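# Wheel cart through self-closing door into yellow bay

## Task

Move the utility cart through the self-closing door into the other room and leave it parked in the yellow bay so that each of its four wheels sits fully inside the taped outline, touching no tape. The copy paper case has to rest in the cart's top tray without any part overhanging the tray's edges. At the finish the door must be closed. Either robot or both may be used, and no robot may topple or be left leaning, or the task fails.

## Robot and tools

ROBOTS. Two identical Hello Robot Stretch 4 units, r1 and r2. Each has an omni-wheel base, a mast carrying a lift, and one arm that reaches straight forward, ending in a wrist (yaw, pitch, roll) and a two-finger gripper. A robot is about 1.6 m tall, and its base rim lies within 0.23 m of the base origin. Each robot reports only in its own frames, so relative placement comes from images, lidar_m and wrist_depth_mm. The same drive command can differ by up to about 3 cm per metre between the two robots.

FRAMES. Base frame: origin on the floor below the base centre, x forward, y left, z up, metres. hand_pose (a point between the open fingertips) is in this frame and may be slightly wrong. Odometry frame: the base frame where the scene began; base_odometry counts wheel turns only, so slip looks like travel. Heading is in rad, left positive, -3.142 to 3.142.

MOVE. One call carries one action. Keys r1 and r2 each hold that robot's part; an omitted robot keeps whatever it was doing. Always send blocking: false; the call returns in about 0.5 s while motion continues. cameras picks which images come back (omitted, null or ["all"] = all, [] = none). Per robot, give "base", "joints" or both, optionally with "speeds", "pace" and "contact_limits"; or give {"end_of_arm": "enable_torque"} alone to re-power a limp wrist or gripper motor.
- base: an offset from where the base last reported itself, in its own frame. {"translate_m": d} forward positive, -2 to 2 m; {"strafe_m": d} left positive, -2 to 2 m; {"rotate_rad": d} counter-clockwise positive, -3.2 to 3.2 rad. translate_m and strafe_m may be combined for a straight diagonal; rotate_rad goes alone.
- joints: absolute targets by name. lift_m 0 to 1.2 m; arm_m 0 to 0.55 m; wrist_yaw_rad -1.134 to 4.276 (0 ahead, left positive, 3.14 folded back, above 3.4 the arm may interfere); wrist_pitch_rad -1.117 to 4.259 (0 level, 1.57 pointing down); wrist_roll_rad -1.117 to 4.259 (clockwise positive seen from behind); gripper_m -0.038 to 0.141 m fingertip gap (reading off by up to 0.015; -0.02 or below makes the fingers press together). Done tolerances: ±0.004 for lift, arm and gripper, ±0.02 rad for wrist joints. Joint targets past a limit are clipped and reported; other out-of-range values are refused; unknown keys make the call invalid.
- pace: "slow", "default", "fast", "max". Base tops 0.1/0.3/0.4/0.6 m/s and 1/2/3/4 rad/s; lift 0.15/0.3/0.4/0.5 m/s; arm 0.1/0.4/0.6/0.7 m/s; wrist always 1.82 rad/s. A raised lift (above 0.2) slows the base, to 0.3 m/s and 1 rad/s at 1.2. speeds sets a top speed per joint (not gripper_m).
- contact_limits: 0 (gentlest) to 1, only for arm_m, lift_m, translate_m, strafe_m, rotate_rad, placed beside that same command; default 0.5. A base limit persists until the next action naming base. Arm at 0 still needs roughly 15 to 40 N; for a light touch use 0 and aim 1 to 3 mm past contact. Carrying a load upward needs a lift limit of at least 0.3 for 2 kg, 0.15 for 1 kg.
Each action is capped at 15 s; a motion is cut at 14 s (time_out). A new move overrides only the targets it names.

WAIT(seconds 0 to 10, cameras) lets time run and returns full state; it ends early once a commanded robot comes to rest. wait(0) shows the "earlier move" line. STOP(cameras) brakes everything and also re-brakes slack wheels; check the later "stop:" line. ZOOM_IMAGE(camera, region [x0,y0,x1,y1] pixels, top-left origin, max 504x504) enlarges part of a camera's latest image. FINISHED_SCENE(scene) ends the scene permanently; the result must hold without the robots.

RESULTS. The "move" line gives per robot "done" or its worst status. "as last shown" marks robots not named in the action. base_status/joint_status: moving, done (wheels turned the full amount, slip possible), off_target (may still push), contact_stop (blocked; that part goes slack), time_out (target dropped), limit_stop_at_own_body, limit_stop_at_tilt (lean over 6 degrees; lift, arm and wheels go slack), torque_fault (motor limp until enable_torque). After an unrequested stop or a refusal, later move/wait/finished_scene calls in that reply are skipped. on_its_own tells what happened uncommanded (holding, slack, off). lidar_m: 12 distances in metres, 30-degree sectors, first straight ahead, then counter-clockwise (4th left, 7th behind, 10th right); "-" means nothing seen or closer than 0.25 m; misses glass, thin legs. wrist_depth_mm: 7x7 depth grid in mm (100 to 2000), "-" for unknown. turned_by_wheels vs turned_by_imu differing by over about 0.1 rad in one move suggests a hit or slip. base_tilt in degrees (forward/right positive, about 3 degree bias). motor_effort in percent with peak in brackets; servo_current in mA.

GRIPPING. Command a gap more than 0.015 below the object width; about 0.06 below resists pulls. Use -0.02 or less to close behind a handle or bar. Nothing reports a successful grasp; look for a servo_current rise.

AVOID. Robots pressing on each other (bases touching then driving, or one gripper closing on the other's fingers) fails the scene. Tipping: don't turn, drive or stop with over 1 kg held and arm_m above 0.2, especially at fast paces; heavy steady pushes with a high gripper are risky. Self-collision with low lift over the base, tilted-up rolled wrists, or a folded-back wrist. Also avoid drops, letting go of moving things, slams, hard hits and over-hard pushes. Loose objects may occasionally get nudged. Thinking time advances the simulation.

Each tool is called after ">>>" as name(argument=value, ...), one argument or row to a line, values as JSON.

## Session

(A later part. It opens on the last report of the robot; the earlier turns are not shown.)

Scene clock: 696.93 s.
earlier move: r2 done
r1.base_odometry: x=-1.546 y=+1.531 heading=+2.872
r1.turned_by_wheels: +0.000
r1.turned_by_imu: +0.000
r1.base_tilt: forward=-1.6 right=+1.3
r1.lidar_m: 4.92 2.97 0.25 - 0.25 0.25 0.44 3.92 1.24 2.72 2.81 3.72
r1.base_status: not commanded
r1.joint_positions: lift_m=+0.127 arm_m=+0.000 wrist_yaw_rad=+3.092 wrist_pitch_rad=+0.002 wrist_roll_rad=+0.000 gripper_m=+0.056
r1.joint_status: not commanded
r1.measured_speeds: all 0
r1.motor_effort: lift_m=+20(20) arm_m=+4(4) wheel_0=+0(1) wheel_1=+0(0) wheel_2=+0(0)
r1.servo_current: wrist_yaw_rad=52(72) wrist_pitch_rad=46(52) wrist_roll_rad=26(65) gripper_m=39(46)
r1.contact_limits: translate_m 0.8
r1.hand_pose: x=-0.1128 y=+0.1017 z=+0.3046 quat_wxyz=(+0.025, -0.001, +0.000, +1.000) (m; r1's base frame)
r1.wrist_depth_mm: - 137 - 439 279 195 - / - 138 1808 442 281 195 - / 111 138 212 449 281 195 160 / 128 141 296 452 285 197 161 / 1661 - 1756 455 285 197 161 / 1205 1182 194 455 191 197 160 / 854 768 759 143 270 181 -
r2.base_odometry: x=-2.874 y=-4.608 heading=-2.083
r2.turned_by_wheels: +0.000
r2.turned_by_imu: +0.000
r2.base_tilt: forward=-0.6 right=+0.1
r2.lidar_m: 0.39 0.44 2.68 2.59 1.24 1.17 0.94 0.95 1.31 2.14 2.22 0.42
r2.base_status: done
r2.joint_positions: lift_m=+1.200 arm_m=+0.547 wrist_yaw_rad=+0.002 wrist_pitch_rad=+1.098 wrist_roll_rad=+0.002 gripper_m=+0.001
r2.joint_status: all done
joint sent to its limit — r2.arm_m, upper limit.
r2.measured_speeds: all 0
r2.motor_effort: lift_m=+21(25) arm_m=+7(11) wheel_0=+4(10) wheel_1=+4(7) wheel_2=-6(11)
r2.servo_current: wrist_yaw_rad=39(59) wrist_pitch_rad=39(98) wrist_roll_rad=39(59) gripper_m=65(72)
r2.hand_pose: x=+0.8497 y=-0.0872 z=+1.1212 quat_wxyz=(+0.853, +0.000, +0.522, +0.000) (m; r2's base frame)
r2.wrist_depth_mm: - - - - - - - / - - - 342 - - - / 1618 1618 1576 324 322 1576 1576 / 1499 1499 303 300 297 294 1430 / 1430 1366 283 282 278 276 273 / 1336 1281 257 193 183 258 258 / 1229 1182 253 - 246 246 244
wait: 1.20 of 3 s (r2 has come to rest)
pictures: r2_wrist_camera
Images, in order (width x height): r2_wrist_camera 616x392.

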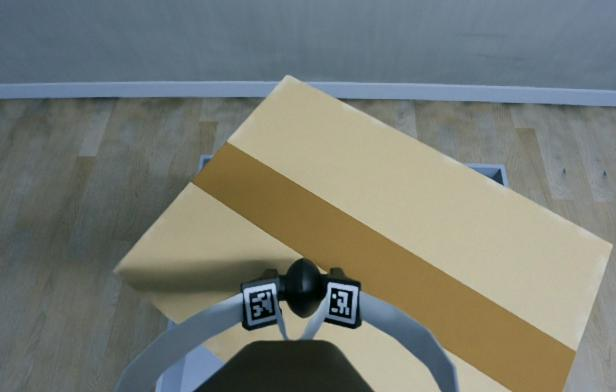

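>>> move(
  blocking=false,
  r2={"base":{"translate_m":-0.15},"joints":{"wrist_pitch_rad":0.3,"arm_m":0.0},"pace":"slow"},
  r1={"base":{"translate_m":1.0,"strafe_m":-0.5},"pace":"slow"},
  cameras=[],
)

>>> wait(
  seconds=6,
  cameras=["r1_head_left_camera","r2_head_camera"],
)

Scene clock: 728.33 s.
move: r1 moving; r2 moving
r1.base_odometry: x=-1.556 y=+1.541 heading=+2.873
r1.turned_by_wheels: +0.000
r1.turned_by_imu: +0.000
r1.base_tilt: forward=-1.6 right=+1.3
r1.lidar_m: 4.92 2.98 0.25 - 0.25 0.25 0.46 3.93 1.26 2.77 2.85 3.69
r1.base_status: translate_m moving; strafe_m moving
r1.joint_positions: lift_m=+0.127 arm_m=+0.000 wrist_yaw_rad=+3.092 wrist_pitch_rad=+0.002 wrist_roll_rad=+0.000 gripper_m=+0.056
r1.joint_status: not commanded
r1.measured_speeds: translate_m=+0.048 strafe_m=-0.024 rotate_rad=+0.002 lift_m=+0.000 arm_m=+0.000 wrist_yaw_rad=+0.000 wrist_pitch_rad=+0.000 wrist_roll_rad=+0.000
r1.motor_effort: lift_m=+20(20) arm_m=+4(4) wheel_0=+3(6) wheel_1=+4(7) wheel_2=-6(6)
r1.servo_current: wrist_yaw_rad=65(65) wrist_pitch_rad=39(39) wrist_roll_rad=52(59) gripper_m=33(46)
r1.hand_pose: x=-0.1128 y=+0.1017 z=+0.3046 quat_wxyz=(+0.025, -0.001, +0.000, +1.000) (m; r1's base frame)
r1.wrist_depth_mm: - 137 - 449 282 194 - / - 138 1756 449 300 195 - / 111 138 212 452 283 197 160 / 128 142 296 455 287 197 160 / 1661 - 1756 462 286 198 161 / 1205 1205 194 466 190 198 160 / 854 750 759 143 270 181 -
r2.base_odometry: x=-2.869 y=-4.597 heading=-2.084
r2.turned_by_wheels: +0.000
r2.turned_by_imu: +0.000
r2.base_tilt: forward=-0.6 right=+0.1
r2.lidar_m: 0.41 2.03 2.66 2.58 1.21 1.14 0.96 0.91 1.29 2.10 2.22 0.42
r2.base_status: translate_m moving
r2.joint_positions: lift_m=+1.200 arm_m=+0.535 wrist_yaw_rad=+0.002 wrist_pitch_rad=+0.700 wrist_roll_rad=+0.002 gripper_m=+0.001
r2.joint_status: arm_m moving; wrist_pitch_rad moving
r2.measured_speeds: translate_m=-0.049 strafe_m=+0.000 rotate_rad=+0.001 lift_m=+0.000 arm_m=-0.049 wrist_yaw_rad=+0.000 wrist_pitch_rad=-1.671 wrist_roll_rad=+0.000
r2.motor_effort: lift_m=+21(21) arm_m=-5(10) wheel_0=-7(8) wheel_1=-7(7) wheel_2=+9(10)
r2.servo_current: wrist_yaw_rad=39(59) wrist_pitch_rad=143(163) wrist_roll_rad=46(52) gripper_m=65(72)
r2.hand_pose: x=+0.9266 y=-0.0870 z=+1.1921 quat_wxyz=(+0.939, +0.001, +0.343, +0.000) (m; r2's base frame)
r2.wrist_depth_mm: - - - - - - - / - - - - - - - / - - - - - - - / - - - - - - - / 1708 1661 1661 364 1618 1618 1618 / 1499 1499 309 193 183 319 1397 / 1366 1336 285 - 286 286 285
pictures: none
No camera images: "cameras" was empty.

Scene clock: 734.33 s.
earlier move: r1 moving; r2 moving
r1.base_odometry: x=-1.996 y=+1.936 heading=+2.873
r1.turned_by_wheels: +0.000
r1.turned_by_imu: +0.000
r1.base_tilt: forward=-1.6 right=+1.3
r1.lidar_m: 4.42 3.42 2.38 2.23 2.10 1.41 0.87 0.73 1.84 2.48 2.53 3.32
r1.base_status: translate_m moving; strafe_m moving
r1.joint_positions: lift_m=+0.127 arm_m=+0.000 wrist_yaw_rad=+3.092 wrist_pitch_rad=+0.002 wrist_roll_rad=+0.000 gripper_m=+0.056
r1.joint_status: not commanded
r1.measured_speeds: translate_m=+0.090 strafe_m=-0.045 rotate_rad=-0.001 lift_m=+0.000 arm_m=+0.000 wrist_yaw_rad=+0.000 wrist_pitch_rad=+0.000 wrist_roll_rad=+0.000
r1.motor_effort: lift_m=+20(20) arm_m=+4(4) wheel_0=+6(8) wheel_1=+4(9) wheel_2=-4(6)
r1.servo_current: wrist_yaw_rad=39(65) wrist_pitch_rad=39(52) wrist_roll_rad=59(65) gripper_m=39(52)
r1.hand_pose: x=-0.1128 y=+0.1017 z=+0.3046 quat_wxyz=(+0.025, -0.001, +0.000, +1.000) (m; r1's base frame)
r1.wrist_depth_mm: - 137 - - - - - / - 138 - - - - - / 112 138 212 - - - - / 128 141 243 - - - - / - - - - - - - / - - 190 1205 187 1160 1138 / 788 741 759 798 788 768 820
r2.base_odometry: x=-2.801 y=-4.477 heading=-2.083
r2.turned_by_wheels: +0.000
r2.turned_by_imu: +0.001
r2.base_tilt: forward=-0.7 right=+0.1
r2.lidar_m: 0.56 2.18 2.70 2.56 1.05 1.11 0.88 0.76 1.10 2.12 2.23 0.58
r2.base_status: done
r2.joint_positions: lift_m=+1.200 arm_m=+0.000 wrist_yaw_rad=+0.002 wrist_pitch_rad=+0.307 wrist_roll_rad=+0.002 gripper_m=+0.001
r2.joint_status: arm_m moving; wrist_pitch_rad moving
r2.measured_speeds: all 0
r2.motor_effort: lift_m=+21(21) arm_m=-7(12) wheel_0=-3(9) wheel_1=-4(8) wheel_2=+6(10)
r2.servo_current: wrist_yaw_rad=46(65) wrist_pitch_rad=72(163) wrist_roll_rad=52(59) gripper_m=72(72)
r2.hand_pose: x=+0.4461 y=-0.0870 z=+1.2906 quat_wxyz=(+0.988, +0.001, +0.153, +0.001) (m; r2's base frame)
r2.wrist_depth_mm: - - - - - - - / - - - - - - - / - - - - - - - / - - - 854 - - - / - - - 778 750 - - / - - 189 193 182 - - / 1863 1808 1661 - - 1756 1808
wait: 6.00 s; no rest
pictures: r1_head_left_camera, r2_head_camera
Images, in order (width x height): r1_head_left_camera 420x672, r2_head_camera 420x560.

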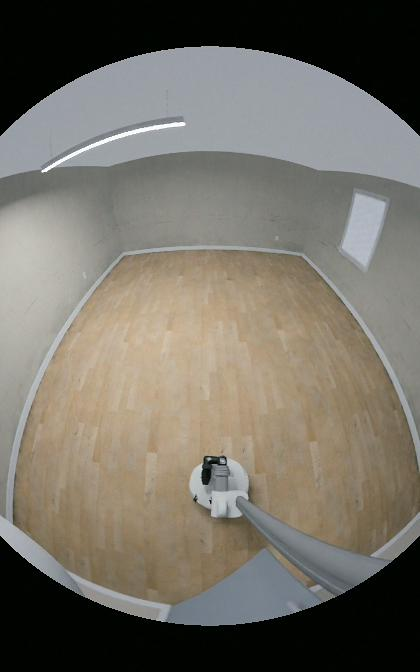

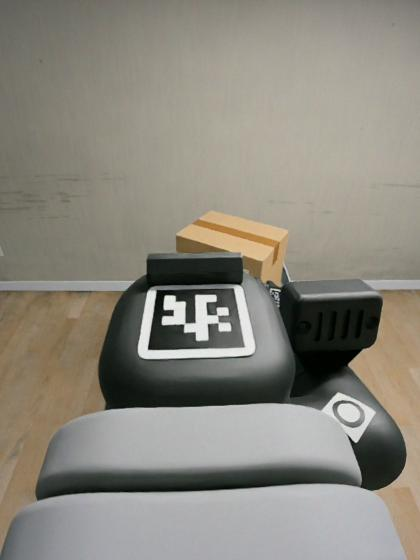

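>>> wait(
  seconds=6,
  cameras=[],
)

>>> move(
  blocking=false,
  r1={"base":{"rotate_rad":3.1}},
  r2={"base":{"translate_m":-0.1},"joints":{"lift_m":0.6},"pace":"slow"},
  cameras=[],
)

>>> wait(
  seconds=3,
  cameras=["r1_head_camera","r2_head_camera","r2_head_left_camera"],
)

Scene clock: 740.53 s.
earlier move: r1 done; r2 done
r1.base_odometry: x=-2.377 y=+2.279 heading=+2.873
r1.turned_by_wheels: +0.000
r1.turned_by_imu: -0.001
r1.base_tilt: forward=-1.6 right=+1.3
r1.lidar_m: 3.98 3.81 2.65 2.48 2.58 1.91 1.78 1.85 2.35 2.21 2.28 2.98
r1.base_status: done
r1.joint_positions: lift_m=+0.127 arm_m=+0.000 wrist_yaw_rad=+3.092 wrist_pitch_rad=+0.002 wrist_roll_rad=+0.000 gripper_m=+0.056
r1.joint_status: not commanded
r1.measured_speeds: all 0
r1.motor_effort: lift_m=+20(20) arm_m=+4(4) wheel_0=+4(8) wheel_1=+2(9) wheel_2=-2(6)
r1.servo_current: wrist_yaw_rad=78(78) wrist_pitch_rad=39(52) wrist_roll_rad=39(65) gripper_m=39(52)
r1.hand_pose: x=-0.1128 y=+0.1017 z=+0.3046 quat_wxyz=(+0.025, -0.001, +0.000, +1.000) (m; r1's base frame)
r1.wrist_depth_mm: - 137 - - - - - / - 137 - - - - - / 112 138 212 - - - - / 128 142 244 - - - - / 137 - 1708 1863 1921 - - / 1205 1229 195 1205 187 1182 1138 / 854 759 759 809 788 768 809
r2.base_odometry: x=-2.801 y=-4.477 heading=-2.083
r2.turned_by_wheels: +0.000
r2.turned_by_imu: +0.001
r2.base_tilt: forward=-0.6 right=+0.0
r2.lidar_m: 0.55 2.19 2.68 2.57 1.05 0.81 0.80 0.76 1.09 2.10 2.25 0.57
r2.base_status: done
r2.joint_positions: lift_m=+1.200 arm_m=+0.000 wrist_yaw_rad=+0.002 wrist_pitch_rad=+0.307 wrist_roll_rad=+0.002 gripper_m=+0.001
r2.joint_status: all done
r2.measured_speeds: all 0
r2.motor_effort: lift_m=+21(21) arm_m=-7(12) wheel_0=-3(9) wheel_1=-4(8) wheel_2=+6(10)
r2.servo_current: wrist_yaw_rad=46(65) wrist_pitch_rad=52(163) wrist_roll_rad=39(59) gripper_m=65(72)
r2.hand_pose: x=+0.4461 y=-0.0870 z=+1.2906 quat_wxyz=(+0.988, +0.001, +0.153, +0.001) (m; r2's base frame)
r2.wrist_depth_mm: - - - - - - - / - - - - - - - / - - - - - - - / - - - 854 - - - / - - - 768 759 - - / - - 189 193 182 - - / 1863 1756 1661 - - 1756 1808
wait: 0.00 of 6 s (r1 and r2 have come to rest)
pictures: none
No camera images: "cameras" was empty.

Scene clock: 741.03 s.
move: r1 moving; r2 moving
r1.base_odometry: x=-2.377 y=+2.279 heading=+3.124
r1.turned_by_wheels: +0.252
r1.turned_by_imu: +0.252
r1.base_tilt: forward=-1.6 right=+1.2
r1.lidar_m: 3.98 3.04 2.52 2.51 2.20 1.81 1.79 2.04 2.24 2.23 2.49 3.99
r1.base_status: rotate_rad moving
r1.joint_positions: lift_m=+0.127 arm_m=+0.000 wrist_yaw_rad=+3.092 wrist_pitch_rad=+0.002 wrist_roll_rad=+0.000 gripper_m=+0.056
r1.joint_status: not commanded
r1.measured_speeds: translate_m=+0.000 strafe_m=+0.000 rotate_rad=+0.974 lift_m=+0.000 arm_m=+0.000 wrist_yaw_rad=+0.000 wrist_pitch_rad=+0.000 wrist_roll_rad=+0.000
r1.motor_effort: lift_m=+20(20) arm_m=+4(4) wheel_0=-8(9) wheel_1=-6(8) wheel_2=-6(7)
r1.servo_current: wrist_yaw_rad=52(78) wrist_pitch_rad=33(46) wrist_roll_rad=33(52) gripper_m=39(46)
r1.hand_pose: x=-0.1128 y=+0.1017 z=+0.3046 quat_wxyz=(+0.025, -0.001, +0.000, +1.000) (m; r1's base frame)
r1.wrist_depth_mm: - 137 - - - - - / - 138 - - - - - / 112 138 213 - - - - / 128 142 244 - - - - / 1708 - 1708 1921 1863 1576 - / 1182 1182 193 1182 187 1138 1138 / 842 750 750 788 798 768 820
r2.base_odometry: x=-2.795 y=-4.466 heading=-2.084
r2.turned_by_wheels: +0.000
r2.turned_by_imu: +0.000
r2.base_tilt: forward=-0.7 right=+0.1
r2.lidar_m: 0.55 2.21 2.69 2.52 1.05 0.83 0.78 0.76 1.08 2.12 2.25 0.59
r2.base_status: translate_m moving
r2.joint_positions: lift_m=+1.175 arm_m=+0.000 wrist_yaw_rad=+0.002 wrist_pitch_rad=+0.307 wrist_roll_rad=+0.002 gripper_m=+0.001
r2.joint_status: lift_m moving
r2.measured_speeds: translate_m=-0.048 strafe_m=+0.000 rotate_rad=+0.000 lift_m=-0.097 arm_m=+0.000 wrist_yaw_rad=+0.000 wrist_pitch_rad=+0.000 wrist_roll_rad=+0.000
r2.motor_effort: lift_m=+15(21) arm_m=-7(7) wheel_0=-5(7) wheel_1=-7(7) wheel_2=+9(10)
r2.servo_current: wrist_yaw_rad=46(59) wrist_pitch_rad=46(59) wrist_roll_rad=33(52) gripper_m=72(72)
r2.hand_pose: x=+0.4461 y=-0.0870 z=+1.2659 quat_wxyz=(+0.988, +0.001, +0.153, +0.001) (m; r2's base frame)
r2.wrist_depth_mm: - - - - - - - / - - - - - - - / - - - - - - - / - - - 866 842 - - / - - - 750 741 - - / - - 188 193 182 - - / 1863 1708 768 - - 1708 1708
pictures: none
No camera images: "cameras" was empty.

Scene clock: 743.37 s.
earlier move: r1 done; r2 moving
r1.base_odometry: x=-2.377 y=+2.279 heading=-0.311
r1.turned_by_wheels: +2.848
r1.turned_by_imu: +2.863
r1.base_tilt: forward=-1.6 right=+1.3
r1.lidar_m: 1.79 1.74 2.31 2.20 2.25 2.82 4.03 4.09 2.73 2.51 2.53 1.93
r1.base_status: done
r1.joint_positions: lift_m=+0.127 arm_m=+0.000 wrist_yaw_rad=+3.092 wrist_pitch_rad=+0.002 wrist_roll_rad=+0.000 gripper_m=+0.056
r1.joint_status: not commanded
r1.measured_speeds: all 0
r1.motor_effort: lift_m=+20(20) arm_m=+4(4) wheel_0=-2(11) wheel_1=-3(9) wheel_2=-1(8)
r1.servo_current: wrist_yaw_rad=46(78) wrist_pitch_rad=46(52) wrist_roll_rad=46(65) gripper_m=39(52)
r1.hand_pose: x=-0.1128 y=+0.1017 z=+0.3046 quat_wxyz=(+0.025, -0.001, +0.000, +1.000) (m; r1's base frame)
r1.wrist_depth_mm: 136 138 - - - - - / 113 138 - - - - - / 117 139 271 - - - - / 137 162 - - - - - / 1921 - - - - - - / 1182 1205 194 1182 187 1138 1160 / 854 750 768 798 788 778 809
r2.base_odometry: x=-2.752 y=-4.390 heading=-2.084
r2.turned_by_wheels: +0.000
r2.turned_by_imu: +0.000
r2.base_tilt: forward=-0.7 right=+0.1
r2.lidar_m: 0.66 2.27 2.71 2.24 0.98 0.73 0.70 0.69 0.96 2.10 2.25 0.69
r2.base_status: done
r2.joint_positions: lift_m=+0.831 arm_m=+0.000 wrist_yaw_rad=+0.002 wrist_pitch_rad=+0.307 wrist_roll_rad=+0.002 gripper_m=+0.001
r2.joint_status: lift_m moving
r2.measured_speeds: translate_m=+0.000 strafe_m=+0.000 rotate_rad=+0.000 lift_m=-0.150 arm_m=+0.000 wrist_yaw_rad=+0.000 wrist_pitch_rad=+0.000 wrist_roll_rad=+0.000
r2.motor_effort: lift_m=+14(21) arm_m=-7(7) wheel_0=-4(10) wheel_1=-4(7) wheel_2=+5(10)
r2.servo_current: wrist_yaw_rad=46(59) wrist_pitch_rad=46(59) wrist_roll_rad=46(59) gripper_m=59(78)
r2.hand_pose: x=+0.4461 y=-0.0870 z=+0.9220 quat_wxyz=(+0.988, +0.001, +0.153, +0.001) (m; r2's base frame)
r2.wrist_depth_mm: - - - - - - - / - - - 732 691 - - / - - - 778 732 - - / - - 521 508 504 484 - / - - 539 449 452 445 - / 1708 1756 187 192 174 1618 1618 / 1397 1336 - - - 1336 1366
wait: 2.33 of 3 s (r1 has come to rest)
pictures: r1_head_camera, r2_head_camera, r2_head_left_camera
Images, in order (width x height): r1_head_camera 420x560, r2_head_camera 420x560, r2_head_left_camera 420x672.

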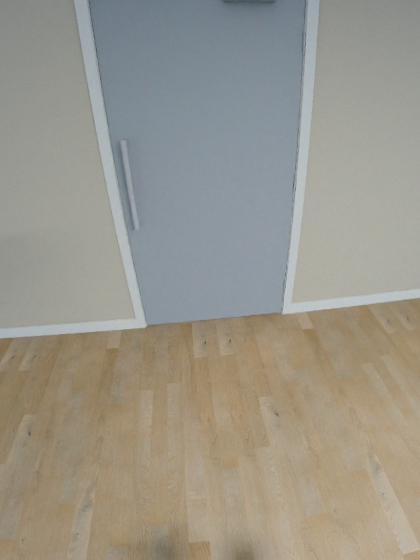

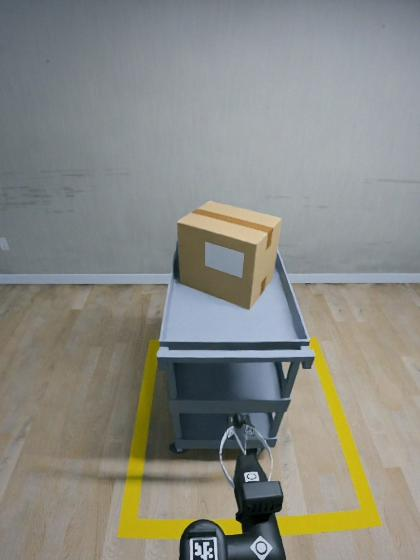

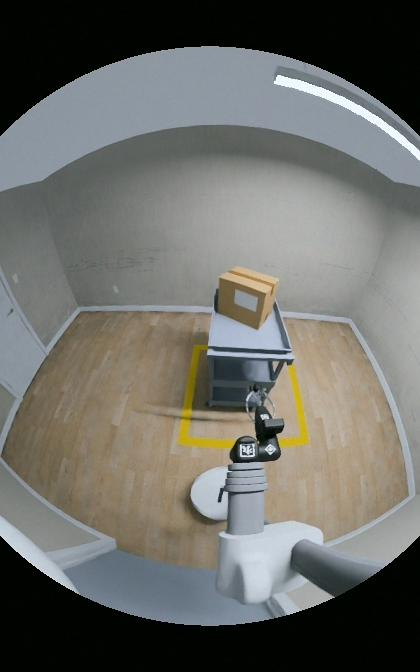

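>>> finished_scene(
  scene=1,
)

The scene is finished: the task was done.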